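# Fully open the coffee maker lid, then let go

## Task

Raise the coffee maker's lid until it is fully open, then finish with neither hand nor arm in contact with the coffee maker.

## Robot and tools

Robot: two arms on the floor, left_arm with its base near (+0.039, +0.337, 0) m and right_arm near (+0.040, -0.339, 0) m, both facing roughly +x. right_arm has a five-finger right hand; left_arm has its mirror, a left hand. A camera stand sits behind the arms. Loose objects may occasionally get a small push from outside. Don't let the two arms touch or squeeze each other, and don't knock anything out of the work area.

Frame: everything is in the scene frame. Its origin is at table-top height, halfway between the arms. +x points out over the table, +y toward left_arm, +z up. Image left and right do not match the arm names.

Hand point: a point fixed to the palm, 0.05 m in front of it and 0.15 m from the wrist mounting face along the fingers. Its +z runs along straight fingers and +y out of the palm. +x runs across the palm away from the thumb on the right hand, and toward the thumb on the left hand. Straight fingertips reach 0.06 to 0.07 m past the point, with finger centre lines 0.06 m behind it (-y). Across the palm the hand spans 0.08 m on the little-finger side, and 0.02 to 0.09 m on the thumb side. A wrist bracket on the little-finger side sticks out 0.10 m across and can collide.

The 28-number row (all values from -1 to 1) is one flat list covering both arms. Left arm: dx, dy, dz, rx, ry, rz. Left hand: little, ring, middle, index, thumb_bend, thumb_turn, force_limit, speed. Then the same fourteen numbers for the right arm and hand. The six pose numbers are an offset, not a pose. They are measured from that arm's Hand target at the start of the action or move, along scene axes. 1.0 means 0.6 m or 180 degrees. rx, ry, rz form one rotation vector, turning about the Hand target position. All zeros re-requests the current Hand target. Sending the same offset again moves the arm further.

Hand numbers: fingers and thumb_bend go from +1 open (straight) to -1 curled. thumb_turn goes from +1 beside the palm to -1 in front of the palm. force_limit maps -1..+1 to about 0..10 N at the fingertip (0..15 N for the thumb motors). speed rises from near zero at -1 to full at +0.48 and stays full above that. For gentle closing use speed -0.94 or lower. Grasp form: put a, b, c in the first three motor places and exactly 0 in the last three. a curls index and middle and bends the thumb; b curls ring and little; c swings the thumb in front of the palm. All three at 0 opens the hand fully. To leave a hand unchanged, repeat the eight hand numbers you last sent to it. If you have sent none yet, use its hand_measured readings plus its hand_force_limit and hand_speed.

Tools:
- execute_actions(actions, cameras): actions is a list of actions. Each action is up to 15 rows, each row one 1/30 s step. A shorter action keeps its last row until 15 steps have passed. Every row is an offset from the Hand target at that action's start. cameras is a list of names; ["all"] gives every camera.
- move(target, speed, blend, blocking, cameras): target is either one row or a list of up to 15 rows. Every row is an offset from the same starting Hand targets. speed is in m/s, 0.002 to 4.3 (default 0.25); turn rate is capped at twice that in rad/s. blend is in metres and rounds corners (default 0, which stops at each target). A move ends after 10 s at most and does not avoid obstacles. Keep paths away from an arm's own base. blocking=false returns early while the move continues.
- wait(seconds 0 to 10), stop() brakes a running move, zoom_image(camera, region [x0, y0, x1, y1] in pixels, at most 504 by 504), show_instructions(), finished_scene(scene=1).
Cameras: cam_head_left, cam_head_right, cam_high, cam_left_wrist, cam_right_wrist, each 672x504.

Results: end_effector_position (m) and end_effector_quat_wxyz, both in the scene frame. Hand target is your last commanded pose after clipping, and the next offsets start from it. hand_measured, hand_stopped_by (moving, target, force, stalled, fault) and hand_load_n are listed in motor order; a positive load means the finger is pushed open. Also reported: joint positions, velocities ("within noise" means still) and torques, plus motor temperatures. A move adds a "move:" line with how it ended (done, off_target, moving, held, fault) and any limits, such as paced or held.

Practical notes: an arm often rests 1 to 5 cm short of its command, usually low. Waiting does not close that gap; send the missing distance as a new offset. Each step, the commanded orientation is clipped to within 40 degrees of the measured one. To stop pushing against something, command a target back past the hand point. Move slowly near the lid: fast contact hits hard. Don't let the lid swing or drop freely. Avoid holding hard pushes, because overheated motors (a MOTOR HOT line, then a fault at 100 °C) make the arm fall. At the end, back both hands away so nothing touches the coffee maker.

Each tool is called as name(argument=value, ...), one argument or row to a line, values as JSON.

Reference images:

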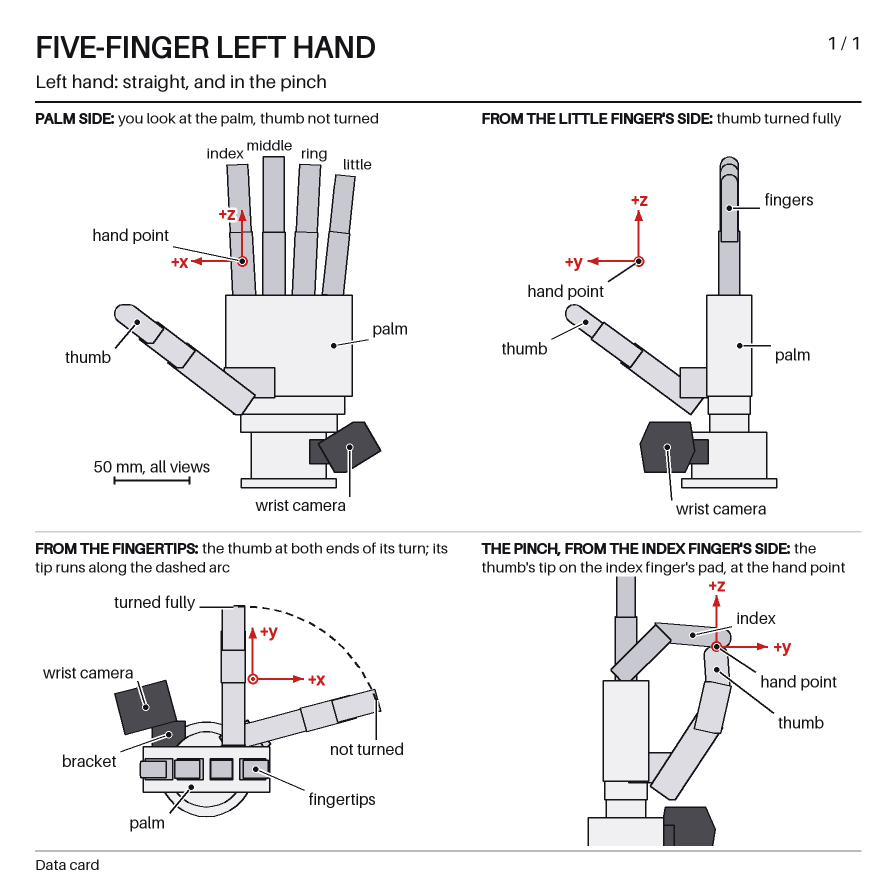

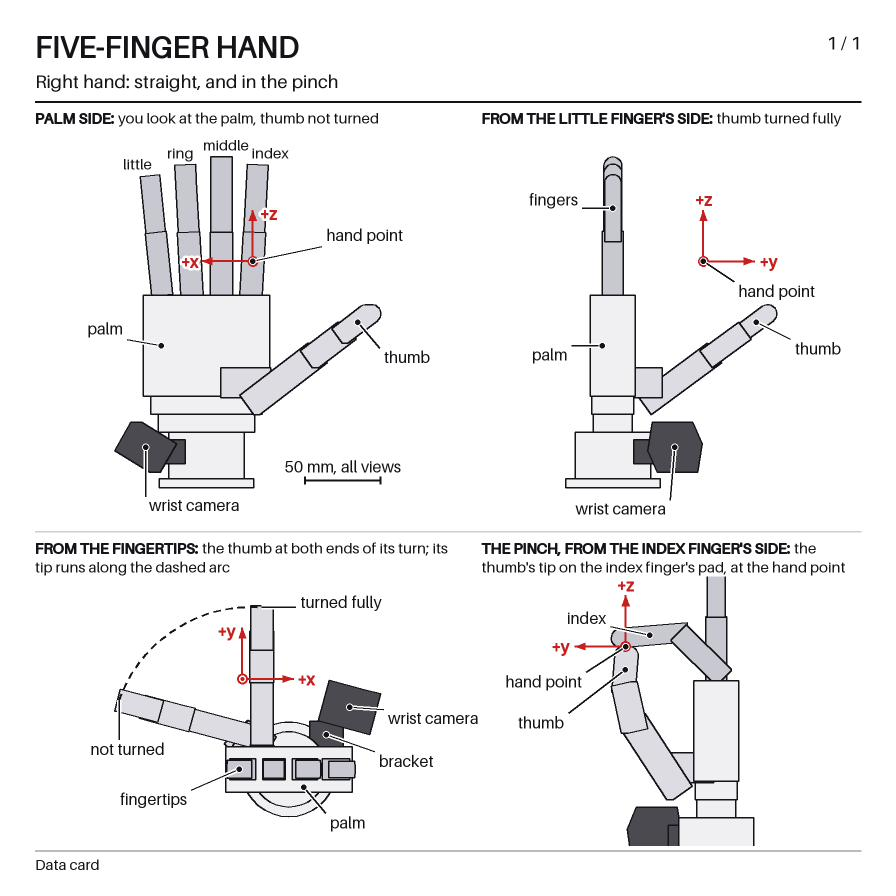

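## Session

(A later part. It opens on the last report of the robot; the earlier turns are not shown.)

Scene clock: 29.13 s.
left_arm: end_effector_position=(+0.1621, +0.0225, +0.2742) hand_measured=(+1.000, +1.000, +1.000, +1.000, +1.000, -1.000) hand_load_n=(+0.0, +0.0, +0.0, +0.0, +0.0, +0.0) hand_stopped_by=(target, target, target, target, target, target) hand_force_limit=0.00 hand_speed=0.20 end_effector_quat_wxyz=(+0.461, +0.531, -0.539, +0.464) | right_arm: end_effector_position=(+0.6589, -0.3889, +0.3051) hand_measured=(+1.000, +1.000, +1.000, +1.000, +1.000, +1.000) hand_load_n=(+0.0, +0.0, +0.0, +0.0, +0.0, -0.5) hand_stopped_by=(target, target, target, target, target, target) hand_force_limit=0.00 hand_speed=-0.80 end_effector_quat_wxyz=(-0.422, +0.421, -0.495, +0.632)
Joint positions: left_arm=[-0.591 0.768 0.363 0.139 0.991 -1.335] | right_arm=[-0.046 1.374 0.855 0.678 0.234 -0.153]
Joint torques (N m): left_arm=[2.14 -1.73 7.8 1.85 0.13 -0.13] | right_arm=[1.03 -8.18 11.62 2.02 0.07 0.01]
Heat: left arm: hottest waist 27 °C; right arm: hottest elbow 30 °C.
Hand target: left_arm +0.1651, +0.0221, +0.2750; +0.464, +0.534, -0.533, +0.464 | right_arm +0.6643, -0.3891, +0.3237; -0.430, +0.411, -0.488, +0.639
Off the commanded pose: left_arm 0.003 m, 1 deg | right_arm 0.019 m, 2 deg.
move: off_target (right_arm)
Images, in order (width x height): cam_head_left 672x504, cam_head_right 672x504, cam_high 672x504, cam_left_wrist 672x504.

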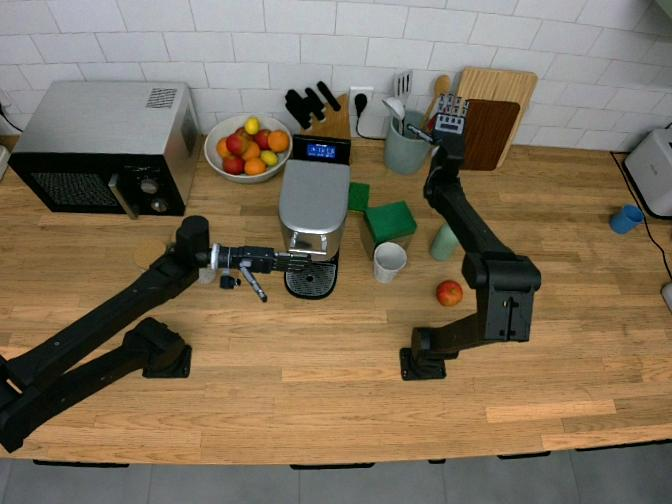

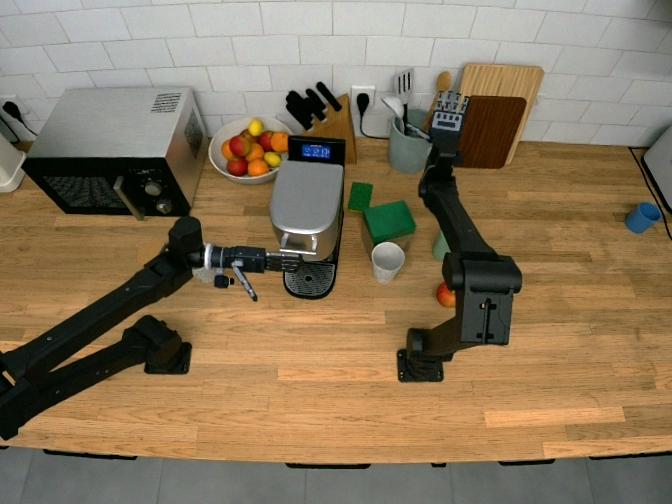

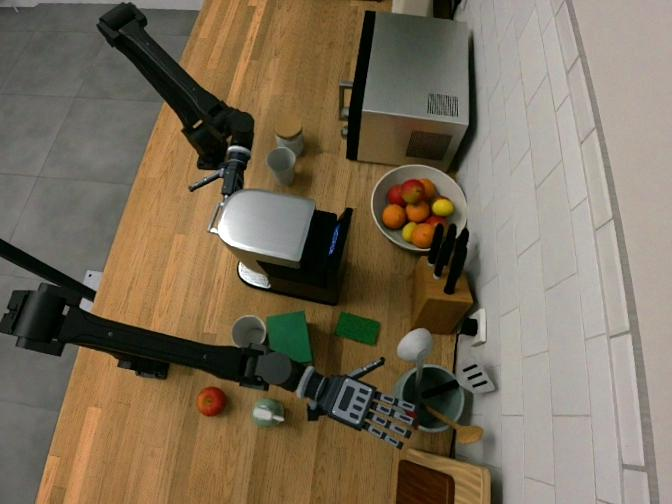

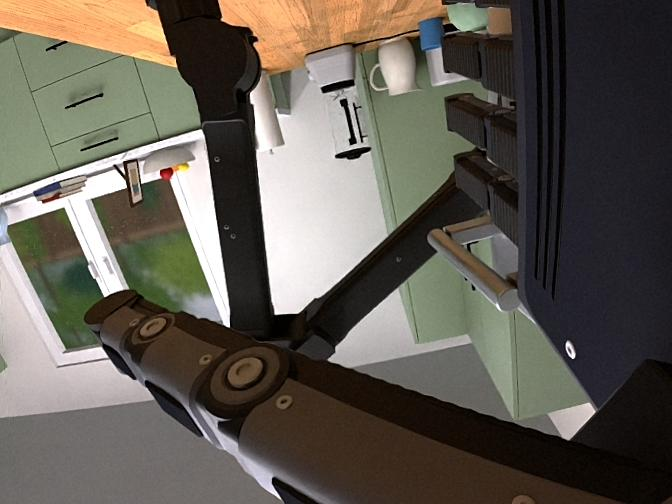

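move(
  target=[
    [0.0,0,0.0917,0,0,0,1,1,1,1,1,-1,0,0.2,0,0,0,0,0,0,1,1,1,1,1,1,0,-0.8],
  ],
  speed=0.1,
  cameras=["cam_head_left","cam_head_right","cam_high","cam_left_wrist"],
)

zoom_image(
  camera="cam_head_left",
  region=[240, 140, 360, 310],
)

zoom_image(
  camera="cam_high",
  region=[160, 140, 360, 300],
)

Scene clock: 30.80 s.
left_arm: end_effector_position=(+0.1579, +0.0253, +0.3021) hand_measured=(+1.000, +1.000, +1.000, +1.000, +1.000, -1.000) hand_load_n=(+0.0, +0.0, +0.0, +0.0, +0.0, +0.0) hand_stopped_by=(target, target, target, target, target, target) hand_force_limit=0.00 hand_speed=0.20 end_effector_quat_wxyz=(+0.467, +0.547, -0.533, +0.447) | right_arm: end_effector_position=(+0.6589, -0.3889, +0.3051) hand_measured=(+1.000, +1.000, +1.000, +1.000, +1.000, +1.000) hand_load_n=(+0.0, +0.0, +0.0, +0.0, +0.0, +0.0) hand_stopped_by=(target, target, target, target, target, target) hand_force_limit=0.00 hand_speed=-0.80 end_effector_quat_wxyz=(-0.422, +0.421, -0.495, +0.632)
Joint positions: left_arm=[-0.591 0.697 0.428 -0.039 0.991 -1.346] | right_arm=[-0.046 1.374 0.855 0.678 0.234 -0.153]
Joint torques (N m): left_arm=[2.26 -2.08 12.07 0.99 0.21 -0.03] | right_arm=[1.61 -8.23 11.59 1.94 0.07 0.05]
Heat: left arm: hottest waist 27 °C; right arm: hottest elbow 30 °C.
Hand target: left_arm +0.1651, +0.0221, +0.3299; +0.464, +0.534, -0.533, +0.464 | right_arm +0.6643, -0.3891, +0.3237; -0.430, +0.411, -0.488, +0.639
Off the commanded pose: left_arm 0.029 m, 2 deg | right_arm 0.019 m, 2 deg.
move: off_target (left_arm, right_arm)
Images, in order (width x height): cam_head_left 672x504, cam_head_right 672x504, cam_high 672x504, cam_left_wrist 672x504.

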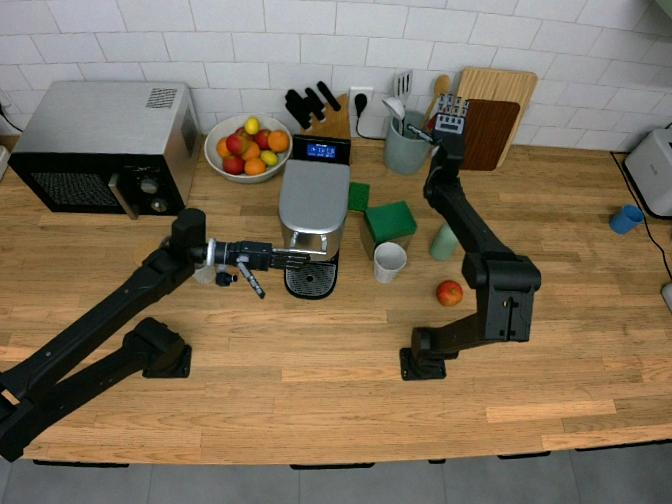

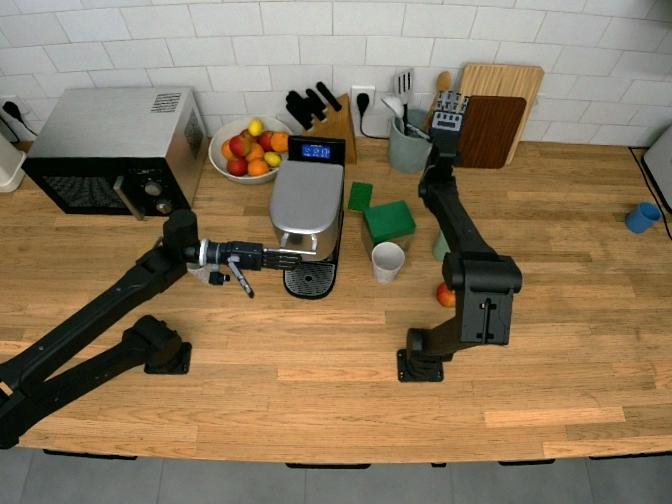

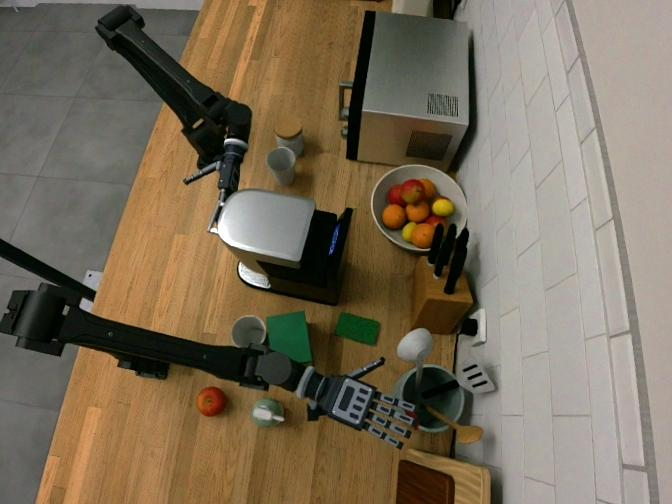

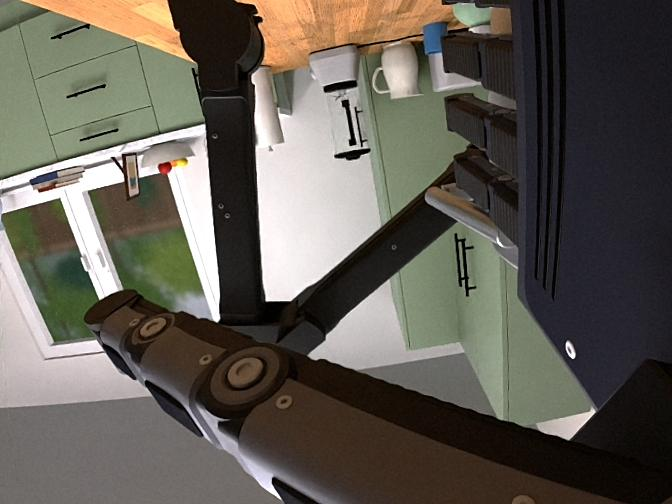

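Scaled by 2.965 from the camera's 672x504 image, which has a finer 960x720 frame.

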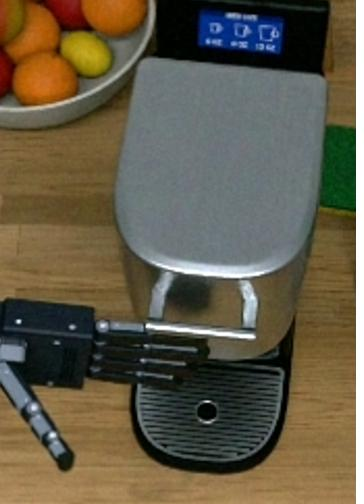

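Scaled by 2.520 from the camera's 672x504 image, which has a finer 960x720 frame.

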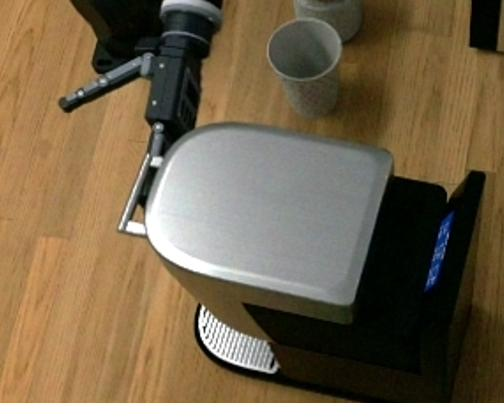

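move(
  target=[
    [0.0,0,0.0583,0,0,0,1,1,1,1,1,-1,0,0.2,0,0,0,0,0,0,1,1,1,1,1,1,0,-0.8],
  ],
  speed=0.1,
  cameras=["cam_head_left","cam_high","cam_left_wrist"],
)

zoom_image(
  camera="cam_head_left",
  region=[240, 140, 360, 310],
)

zoom_image(
  camera="cam_high",
  region=[160, 140, 360, 300],
)

Scene clock: 32.13 s.
left_arm: end_effector_position=(+0.1596, +0.0242, +0.3345) hand_measured=(+1.000, +1.000, +1.000, +1.000, +1.000, -1.000) hand_load_n=(+0.0, +0.0, +0.0, +0.0, +0.0, -0.5) hand_stopped_by=(target, target, target, target, target, target) hand_force_limit=0.00 hand_speed=0.20 end_effector_quat_wxyz=(+0.467, +0.548, -0.533, +0.444) | right_arm: end_effector_position=(+0.6589, -0.3889, +0.3051) hand_measured=(+1.000, +1.000, +1.000, +1.000, +1.000, +1.000) hand_load_n=(-0.5, +0.0, +0.0, +0.0, +0.0, +0.0) hand_stopped_by=(target, target, target, target, target, target) hand_force_limit=0.00 hand_speed=-0.80 end_effector_quat_wxyz=(-0.422, +0.421, -0.495, +0.632)
Joint positions: left_arm=[-0.591 0.675 0.51 -0.148 0.991 -1.346] | right_arm=[-0.046 1.374 0.855 0.678 0.234 -0.153]
Joint torques (N m): left_arm=[2.26 -2.14 12.46 1.18 0.21 -0.03] | right_arm=[1.44 -8.35 11.59 2.02 0.08 0.03]
Heat: left arm: hottest waist 27 °C; right arm: hottest elbow 30 °C.
Hand target: left_arm +0.1651, +0.0221, +0.3650; +0.464, +0.534, -0.533, +0.464 | right_arm +0.6643, -0.3891, +0.3237; -0.430, +0.411, -0.488, +0.639
Off the commanded pose: left_arm 0.031 m, 3 deg | right_arm 0.019 m, 2 deg.
move: off_target (left_arm, right_arm)
Images, in order (width x height): cam_head_left 672x504, cam_high 672x504, cam_left_wrist 672x504.

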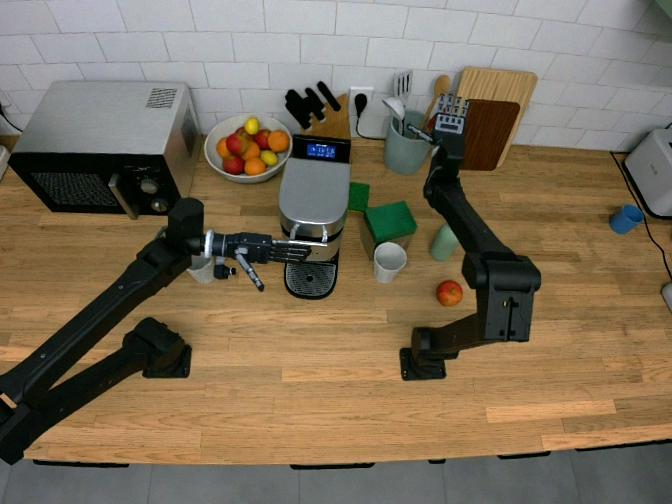

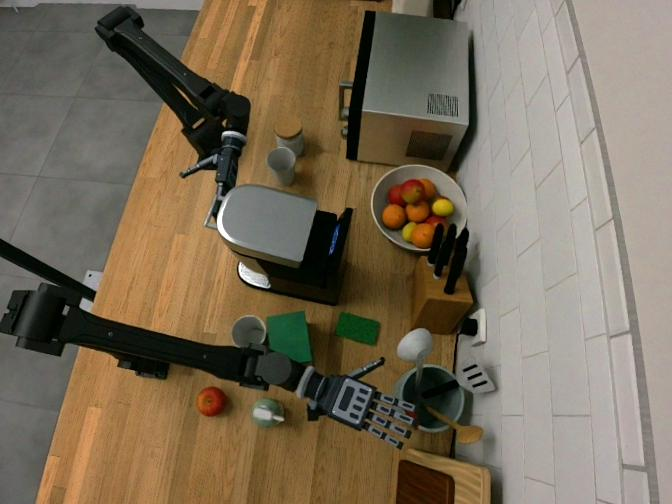

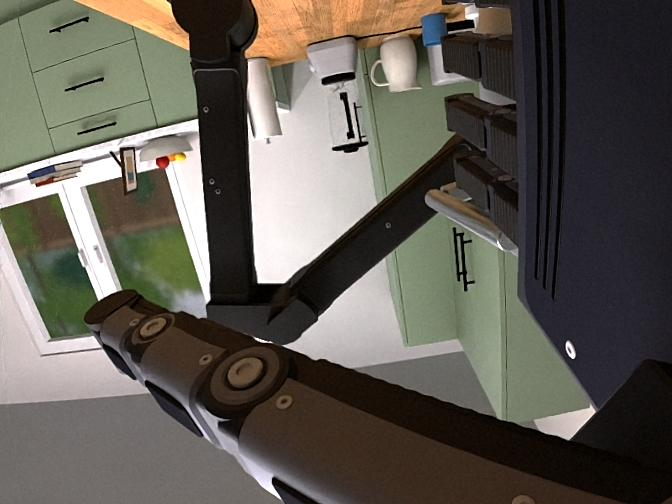

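Scaled by 2.965 from the camera's 672x504 image, which has a finer 960x720 frame.

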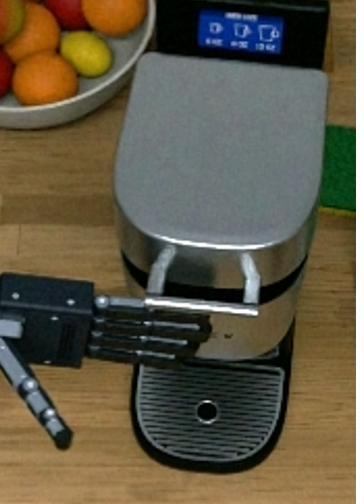

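Scaled by 2.520 from the camera's 672x504 image, which has a finer 960x720 frame.

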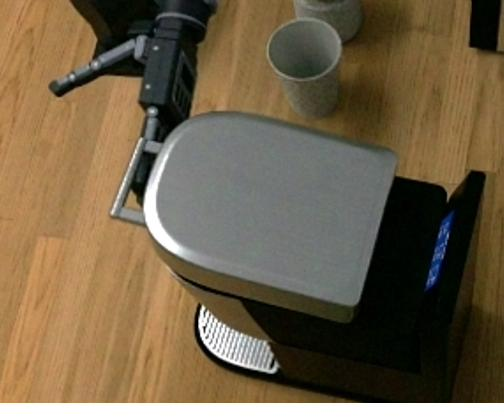

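move(
  target=[
    [0.0117,0,0.075,0,0,0,1,1,1,1,1,-1,0,0.2,0,0,0,0,0,0,1,1,1,1,1,1,0,-0.8],
    [0.0583,0,0.1583,0,0,0,1,1,1,1,1,-1,0,0.2,0,0,0,0,0,0,1,1,1,1,1,1,0,-0.8],
  ],
  speed=0.12,
  blend=0.02,
  cameras=["cam_head_left","cam_high","cam_left_wrist"],
)

zoom_image(
  camera="cam_head_left",
  region=[220, 110, 380, 310],
)

zoom_image(
  camera="cam_high",
  region=[160, 120, 380, 320],
)

Scene clock: 34.10 s.
left_arm: end_effector_position=(+0.1931, +0.0227, +0.4396) hand_measured=(+1.000, +1.000, +1.000, +1.000, +1.000, -1.000) hand_load_n=(+0.0, +0.0, +0.0, -0.5, +0.0, +0.0) hand_stopped_by=(target, target, target, target, target, target) hand_force_limit=0.00 hand_speed=0.20 end_effector_quat_wxyz=(+0.473, +0.544, -0.529, +0.447) | right_arm: end_effector_position=(+0.6589, -0.3889, +0.3051) hand_measured=(+1.000, +1.000, +1.000, +1.000, +1.000, +1.000) hand_load_n=(+0.0, +0.0, +0.0, +0.0, +0.0, +0.0) hand_stopped_by=(target, target, target, target, target, target) hand_force_limit=0.00 hand_speed=-0.80 end_effector_quat_wxyz=(-0.422, +0.421, -0.495, +0.632)
Joint positions: left_arm=[-0.523 0.761 0.81 -0.368 1.064 -1.332] | right_arm=[-0.046 1.374 0.855 0.678 0.234 -0.153]
Joint torques (N m): left_arm=[2.67 -1.96 12.14 0.96 0.14 0.18] | right_arm=[1.26 -8.23 11.52 2.03 0.06 0.05]
Heat: left arm: hottest waist 27 °C; right arm: hottest elbow 30 °C.
Hand target: left_arm +0.2000, +0.0221, +0.4599; +0.464, +0.534, -0.533, +0.464 | right_arm +0.6643, -0.3891, +0.3237; -0.430, +0.411, -0.488, +0.639
Off the commanded pose: left_arm 0.022 m, 3 deg | right_arm 0.019 m, 2 deg.
move: off_target (left_arm, right_arm)
Images, in order (width x height): cam_head_left 672x504, cam_high 672x504, cam_left_wrist 672x504.

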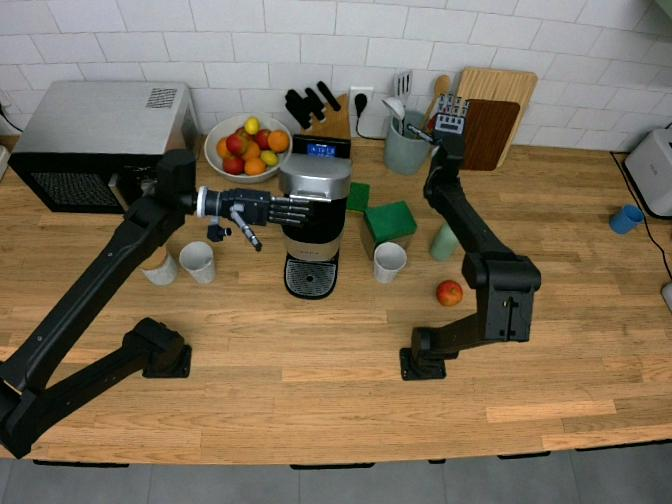

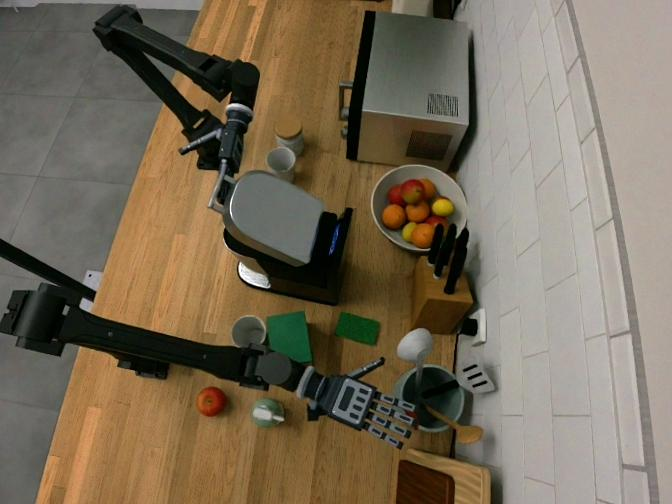

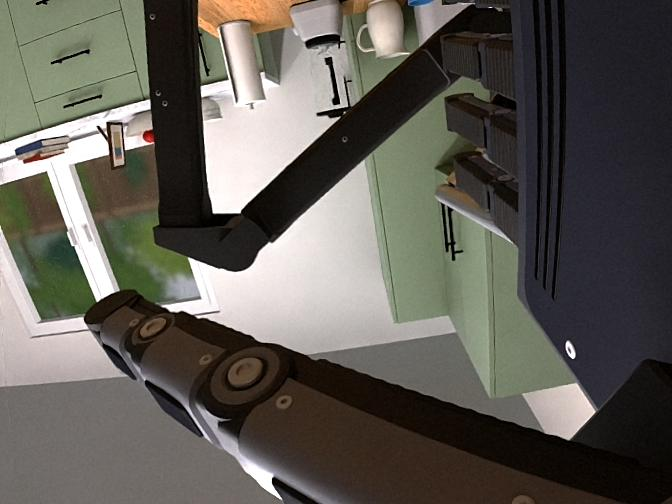

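Scaled by 2.520 from the camera's 672x504 image, which has a finer 960x720 frame.

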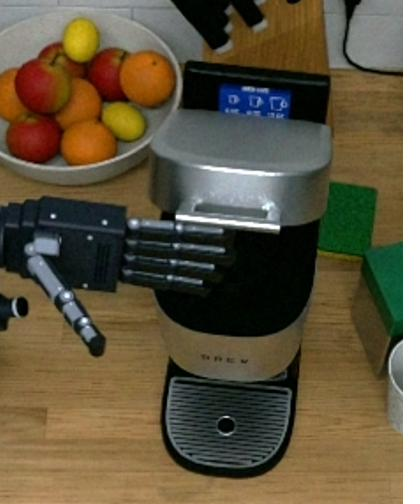

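Scaled by 2.291 from the camera's 672x504 image, which has a finer 960x720 frame.

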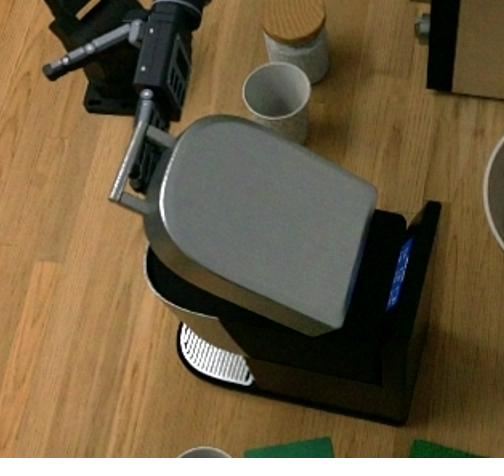

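move(
  target=[
    [0.0717,0,0.0617,0,0,0,1,1,1,1,1,-1,0,0.2,0,0,0,0,0,0,1,1,1,1,1,1,0,-0.8],
    [0.155,0,0.1083,0,0,0,1,1,1,1,1,-1,0,0.2,0,0,0,0,0,0,1,1,1,1,1,1,0,-0.8],
  ],
  speed=0.12,
  blend=0.02,
  cameras=["cam_head_left","cam_high","cam_left_wrist"],
)

zoom_image(
  camera="cam_head_left",
  region=[220, 80, 380, 280],
)

zoom_image(
  camera="cam_high",
  region=[160, 120, 380, 320],
)

Scene clock: 36.23 s.
left_arm: end_effector_position=(+0.2895, +0.0210, +0.5044) hand_measured=(+1.000, +1.000, +1.000, +1.000, +1.000, -1.000) hand_load_n=(+0.0, +0.0, +0.0, +0.0, +0.0, -0.5) hand_stopped_by=(target, target, target, target, target, target) hand_force_limit=0.00 hand_speed=0.20 end_effector_quat_wxyz=(+0.474, +0.549, -0.524, +0.447) | right_arm: end_effector_position=(+0.6589, -0.3889, +0.3051) hand_measured=(+1.000, +1.000, +1.000, +1.000, +1.000, +1.000) hand_load_n=(+0.0, +0.0, +0.0, +0.0, +0.0, -0.5) hand_stopped_by=(target, target, target, target, target, target) hand_force_limit=0.00 hand_speed=-0.80 end_effector_quat_wxyz=(-0.422, +0.421, -0.495, +0.632)
Joint positions: left_arm=[-0.389 1.03 1.135 -0.518 1.182 -1.238] | right_arm=[-0.046 1.374 0.855 0.678 0.234 -0.153]
Joint torques (N m): left_arm=[2.37 -6.01 12.05 0.87 0.39 0.22] | right_arm=[1.2 -8.59 11.6 2.1 0.07 0.02]
Heat: left arm: hottest elbow 28 °C; right arm: hottest elbow 31 °C.
Hand target: left_arm +0.2931, +0.0221, +0.5248; +0.464, +0.534, -0.533, +0.464 | right_arm +0.6643, -0.3891, +0.3237; -0.430, +0.411, -0.488, +0.639
Off the commanded pose: left_arm 0.021 m, 3 deg | right_arm 0.019 m, 2 deg.
move: off_target (left_arm, right_arm)
Images, in order (width x height): cam_head_left 672x504, cam_high 672x504, cam_left_wrist 672x504.

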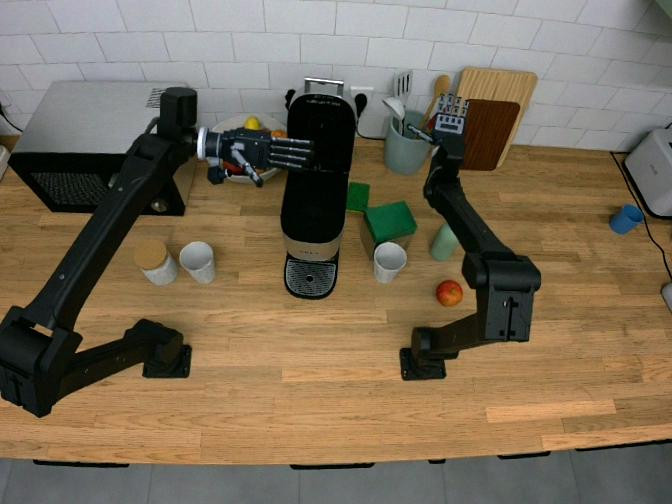

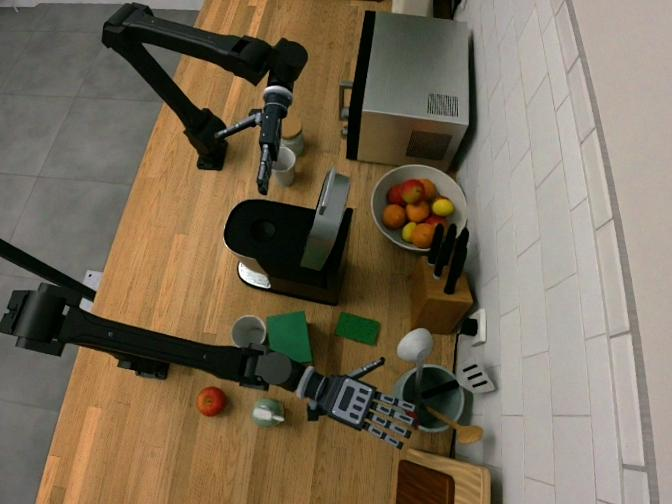

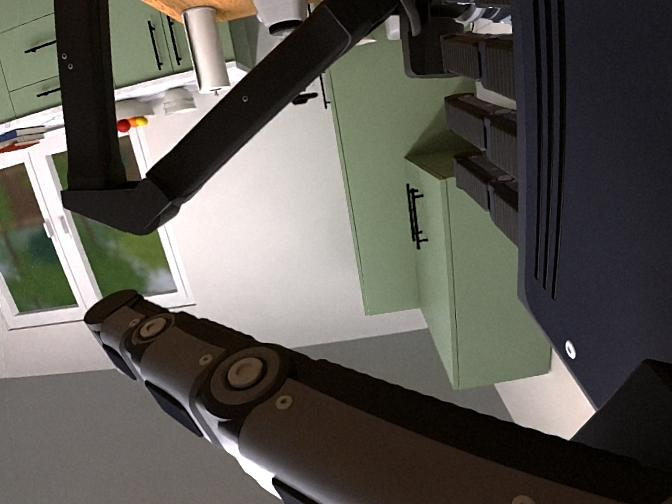

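Scaled by 2.520 from the camera's 672x504 image, which has a finer 960x720 frame.

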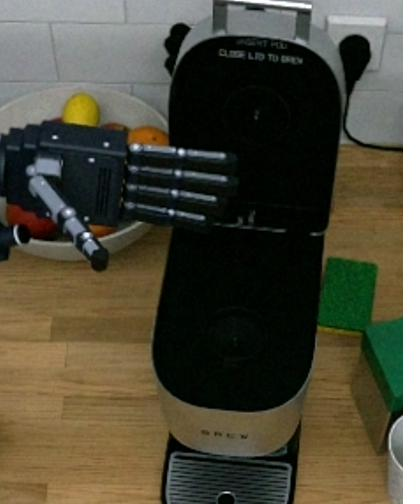

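Scaled by 2.291 from the camera's 672x504 image, which has a finer 960x720 frame.

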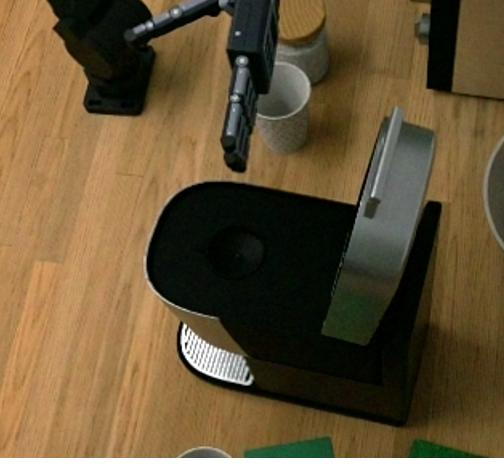

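move(
  target=[0.178,0,0.0,0,0,0,1,1,1,1,1,-1,0,0.2,0,0,0,0,0,0,1,1,1,1,1,1,0,-0.8],
  speed=0.12,
  cameras=["cam_head_left","cam_high","cam_left_wrist"],
)

zoom_image(
  camera="cam_head_left",
  region=[220, 60, 380, 260],
)

zoom_image(
  camera="cam_high",
  region=[220, 120, 380, 280],
)

Scene clock: 38.60 s.
left_arm: end_effector_position=(+0.3949, +0.0205, +0.5064) hand_measured=(+1.000, +1.000, +1.000, +1.000, +1.000, -1.000) hand_load_n=(+0.0, +0.0, +0.0, +0.0, +0.0, +0.0) hand_stopped_by=(target, target, target, target, target, target) hand_force_limit=0.00 hand_speed=0.20 end_effector_quat_wxyz=(+0.475, +0.548, -0.524, +0.447) | right_arm: end_effector_position=(+0.6589, -0.3889, +0.3051) hand_measured=(+1.000, +1.000, +1.000, +1.000, +1.000, +1.000) hand_load_n=(+0.0, -0.5, +0.0, +0.5, +0.0, -0.5) hand_stopped_by=(target, target, target, target, target, target) hand_force_limit=0.00 hand_speed=-0.80 end_effector_quat_wxyz=(-0.422, +0.421, -0.495, +0.632)
Joint positions: left_arm=[-0.303 1.303 1.367 -0.574 1.26 -1.133] | right_arm=[-0.046 1.374 0.855 0.678 0.234 -0.153]
Joint torques (N m): left_arm=[2.32 -10.05 12 0.73 0.47 0.19] | right_arm=[1.38 -8.29 11.7 2.04 0.06 0.03]
Heat: left arm: hottest elbow 28 °C; right arm: hottest elbow 31 °C.
Hand target: left_arm +0.3998, +0.0221, +0.5250; +0.464, +0.534, -0.533, +0.464 | right_arm +0.6643, -0.3891, +0.3237; -0.430, +0.411, -0.488, +0.639
Off the commanded pose: left_arm 0.019 m, 3 deg | right_arm 0.019 m, 2 deg.
move: off_target (left_arm, right_arm)
Images, in order (width x height): cam_head_left 672x504, cam_high 672x504, cam_left_wrist 672x504.

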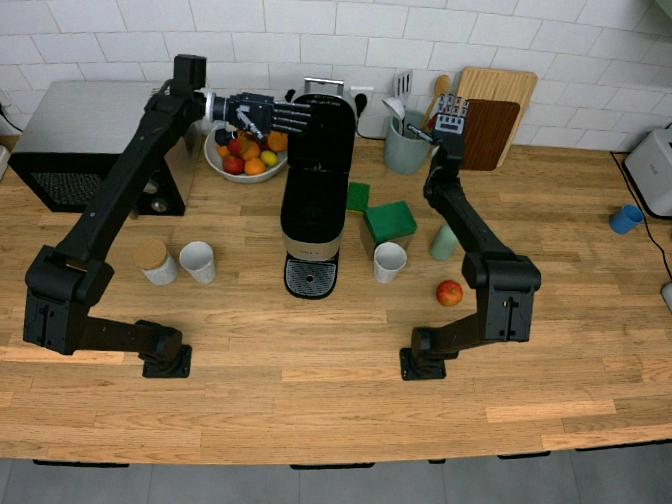

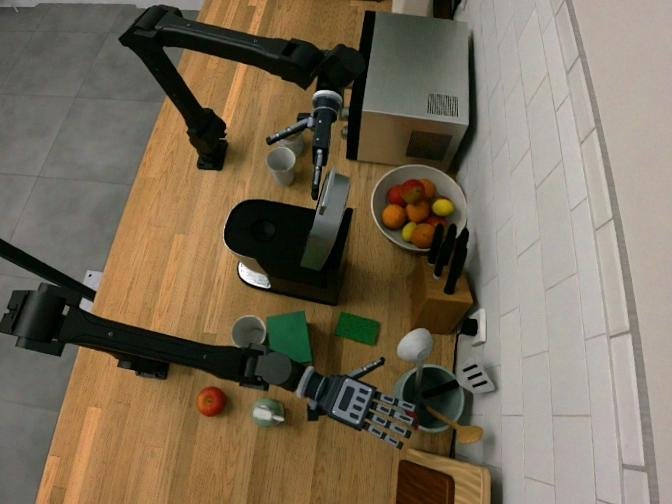

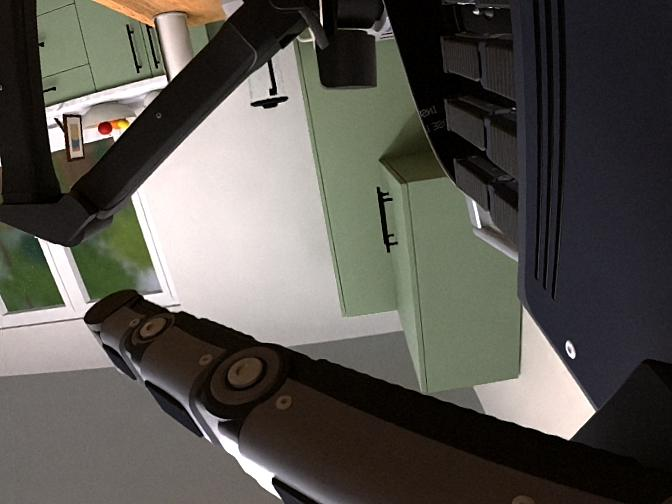

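Scaled by 2.520 from the camera's 672x504 image, which has a finer 960x720 frame.

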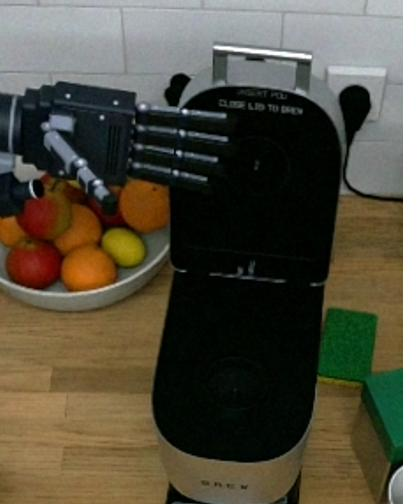

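Scaled by 3.150 from the camera's 672x504 image, which has a finer 960x720 frame.

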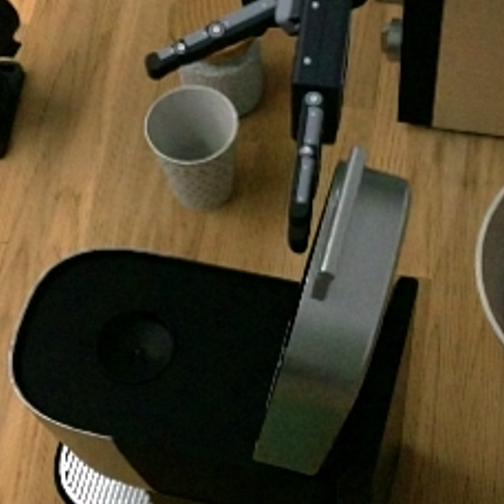

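move(
  target=[0.06,0,0.0,0,0,0,1,1,1,1,1,-1,0,0.2,0,0,0,0,0,0,1,1,1,1,1,1,0,-0.8],
  speed=0.07,
  cameras=["cam_head_left","cam_high"],
)

zoom_image(
  camera="cam_head_left",
  region=[220, 60, 380, 260],
)

zoom_image(
  camera="cam_high",
  region=[220, 120, 380, 280],
)

Scene clock: 40.00 s.
left_arm: end_effector_position=(+0.4170, +0.0185, +0.5140) hand_measured=(+1.000, +1.000, +1.000, +1.000, +1.000, -1.000) hand_load_n=(-1.5, +0.0, +0.0, +0.0, +0.0, -0.5) hand_stopped_by=(target, target, target, target, target, target) hand_force_limit=0.00 hand_speed=0.20 end_effector_quat_wxyz=(+0.488, +0.543, -0.523, +0.440) | right_arm: end_effector_position=(+0.6589, -0.3889, +0.3051) hand_measured=(+1.000, +1.000, +1.000, +1.000, +1.000, +1.000) hand_load_n=(+0.0, +0.0, +0.0, +0.0, +0.0, -0.5) hand_stopped_by=(target, target, target, target, target, target) hand_force_limit=0.00 hand_speed=-0.80 end_effector_quat_wxyz=(-0.422, +0.421, -0.495, +0.632)
Joint positions: left_arm=[-0.294 1.375 1.45 -0.608 1.296 -1.125] | right_arm=[-0.046 1.374 0.855 0.678 0.234 -0.153]
Joint torques (N m): left_arm=[3.37 -9.7 12.46 1.01 -0.15 0.31] | right_arm=[1.67 -8.35 11.55 2.04 0.06 0.01]
Heat: left arm: hottest elbow 29 °C; right arm: hottest elbow 31 °C.
Hand target: left_arm +0.4358, +0.0221, +0.5250; +0.464, +0.534, -0.533, +0.464 | right_arm +0.6643, -0.3891, +0.3237; -0.430, +0.411, -0.488, +0.639
Off the commanded pose: left_arm 0.022 m, 4 deg | right_arm 0.019 m, 2 deg.
move: off_target (left_arm, right_arm)
Images, in order (width x height): cam_head_left 672x504, cam_high 672x504.

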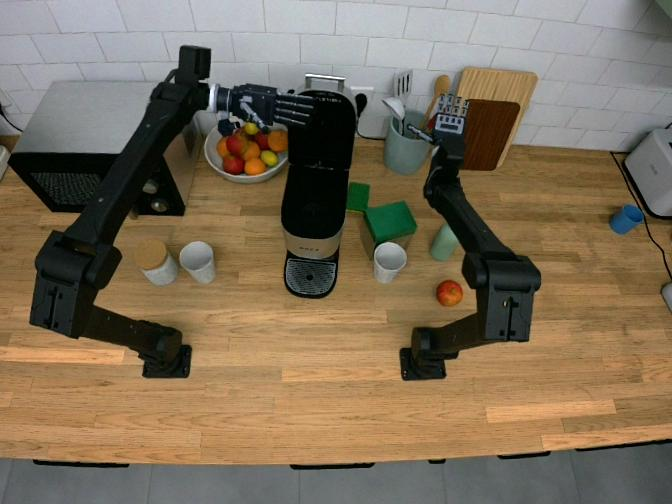

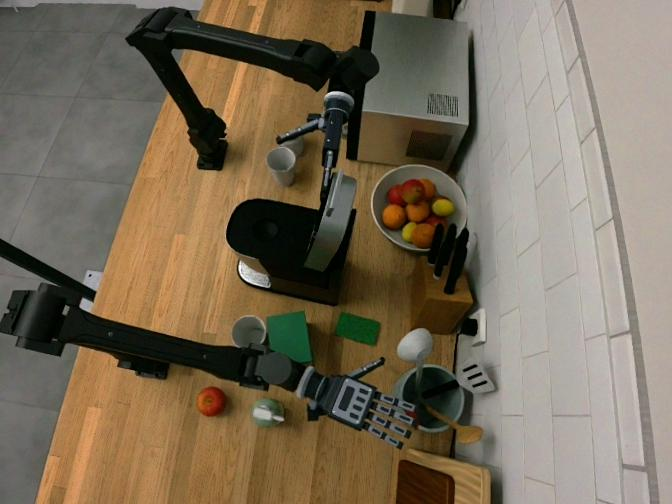

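Scaled by 2.520 from the camera's 672x504 image, which has a finer 960x720 frame.

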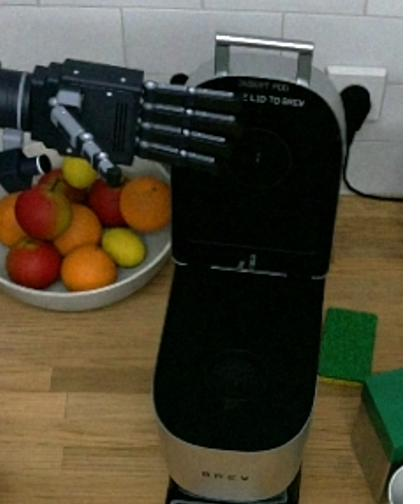

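Scaled by 3.150 from the camera's 672x504 image, which has a finer 960x720 frame.

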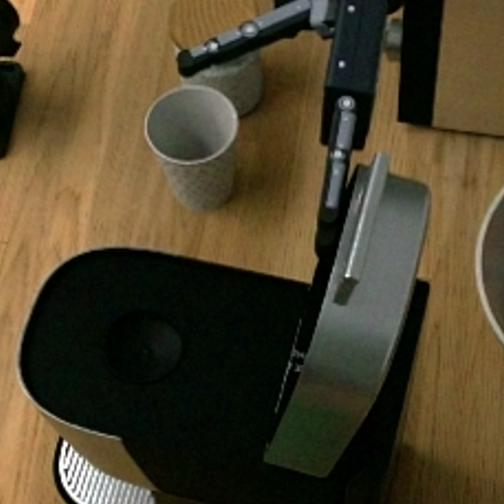

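move(
  target=[-0.25,0.05,0.0,0,0,0,1,1,1,1,1,-1,0,0.2,0,0,0,0,0,0,1,1,1,1,1,1,0,-0.8],
  speed=0.2,
  cameras=["cam_head_left","cam_high"],
)

zoom_image(
  camera="cam_head_left",
  region=[220, 60, 380, 260],
)

zoom_image(
  camera="cam_high",
  region=[220, 120, 380, 280],
)

Scene clock: 41.70 s.
left_arm: end_effector_position=(+0.2878, +0.0545, +0.5252) hand_measured=(+1.000, +1.000, +1.000, +1.000, +1.000, -1.000) hand_load_n=(+0.0, +0.0, +0.0, +0.0, +0.0, +0.0) hand_stopped_by=(target, target, target, target, target, target) hand_force_limit=0.00 hand_speed=0.20 end_effector_quat_wxyz=(+0.462, +0.533, -0.533, +0.468) | right_arm: end_effector_position=(+0.6589, -0.3889, +0.3051) hand_measured=(+1.000, +1.000, +1.000, +1.000, +1.000, +1.000) hand_load_n=(+0.0, +0.0, +0.0, +0.0, +0.0, -0.5) hand_stopped_by=(target, target, target, target, target, target) hand_force_limit=0.00 hand_speed=-0.80 end_effector_quat_wxyz=(-0.422, +0.421, -0.495, +0.632)
Joint positions: left_arm=[-0.293 1.009 1.187 -0.644 1.264 -1.118] | right_arm=[-0.046 1.374 0.855 0.678 0.234 -0.153]
Joint torques (N m): left_arm=[1.03 -6.3 8.23 0.79 0.13 0.03] | right_arm=[1.26 -8.18 11.56 2.02 0.08 0]
Heat: left arm: hottest elbow 29 °C; right arm: hottest elbow 32 °C.
Hand target: left_arm +0.2859, +0.0521, +0.5249; +0.464, +0.534, -0.533, +0.464 | right_arm +0.6643, -0.3891, +0.3237; -0.430, +0.411, -0.488, +0.639
Off the commanded pose: left_arm 0.003 m, 1 deg | right_arm 0.019 m, 2 deg.
move: off_target (right_arm)
Images, in order (width x height): cam_head_left 672x504, cam_high 672x504.

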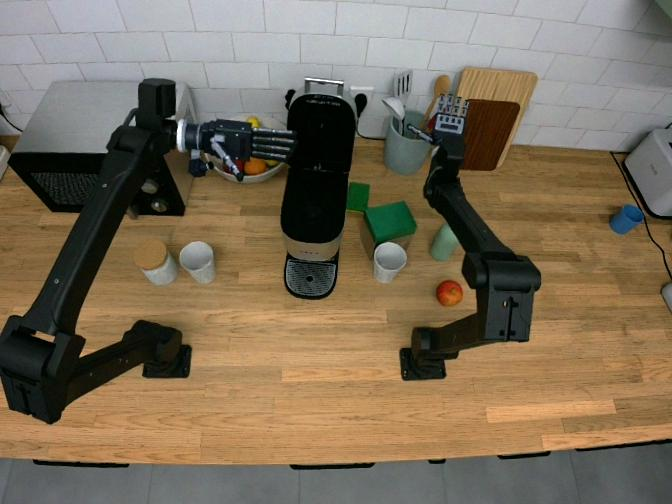

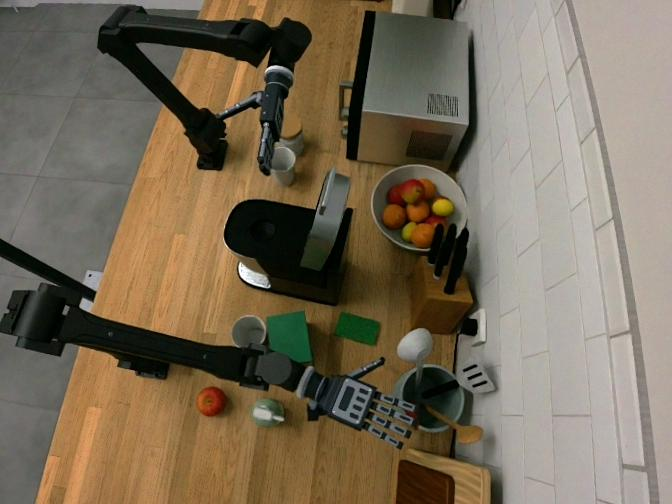

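Scaled by 2.520 from the camera's 672x504 image, which has a finer 960x720 frame.

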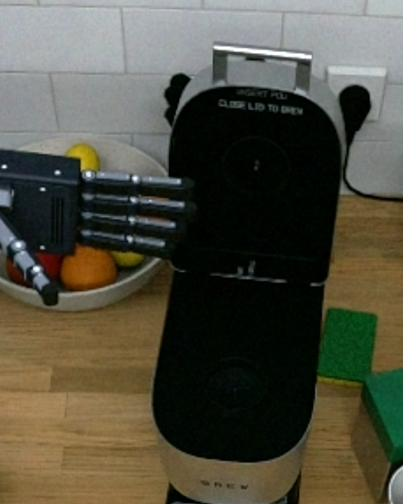

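Scaled by 3.150 from the camera's 672x504 image, which has a finer 960x720 frame.

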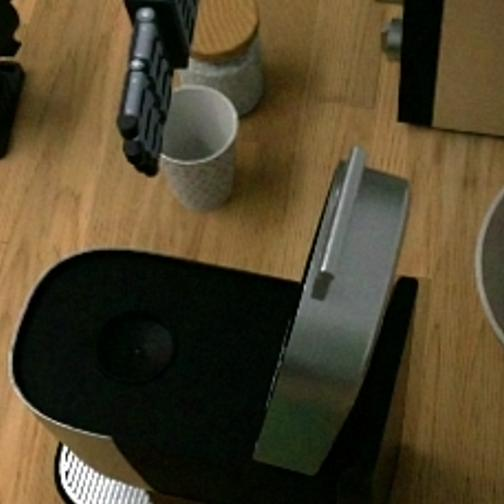

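finished_scene(
)

The scene is finished: the task was done.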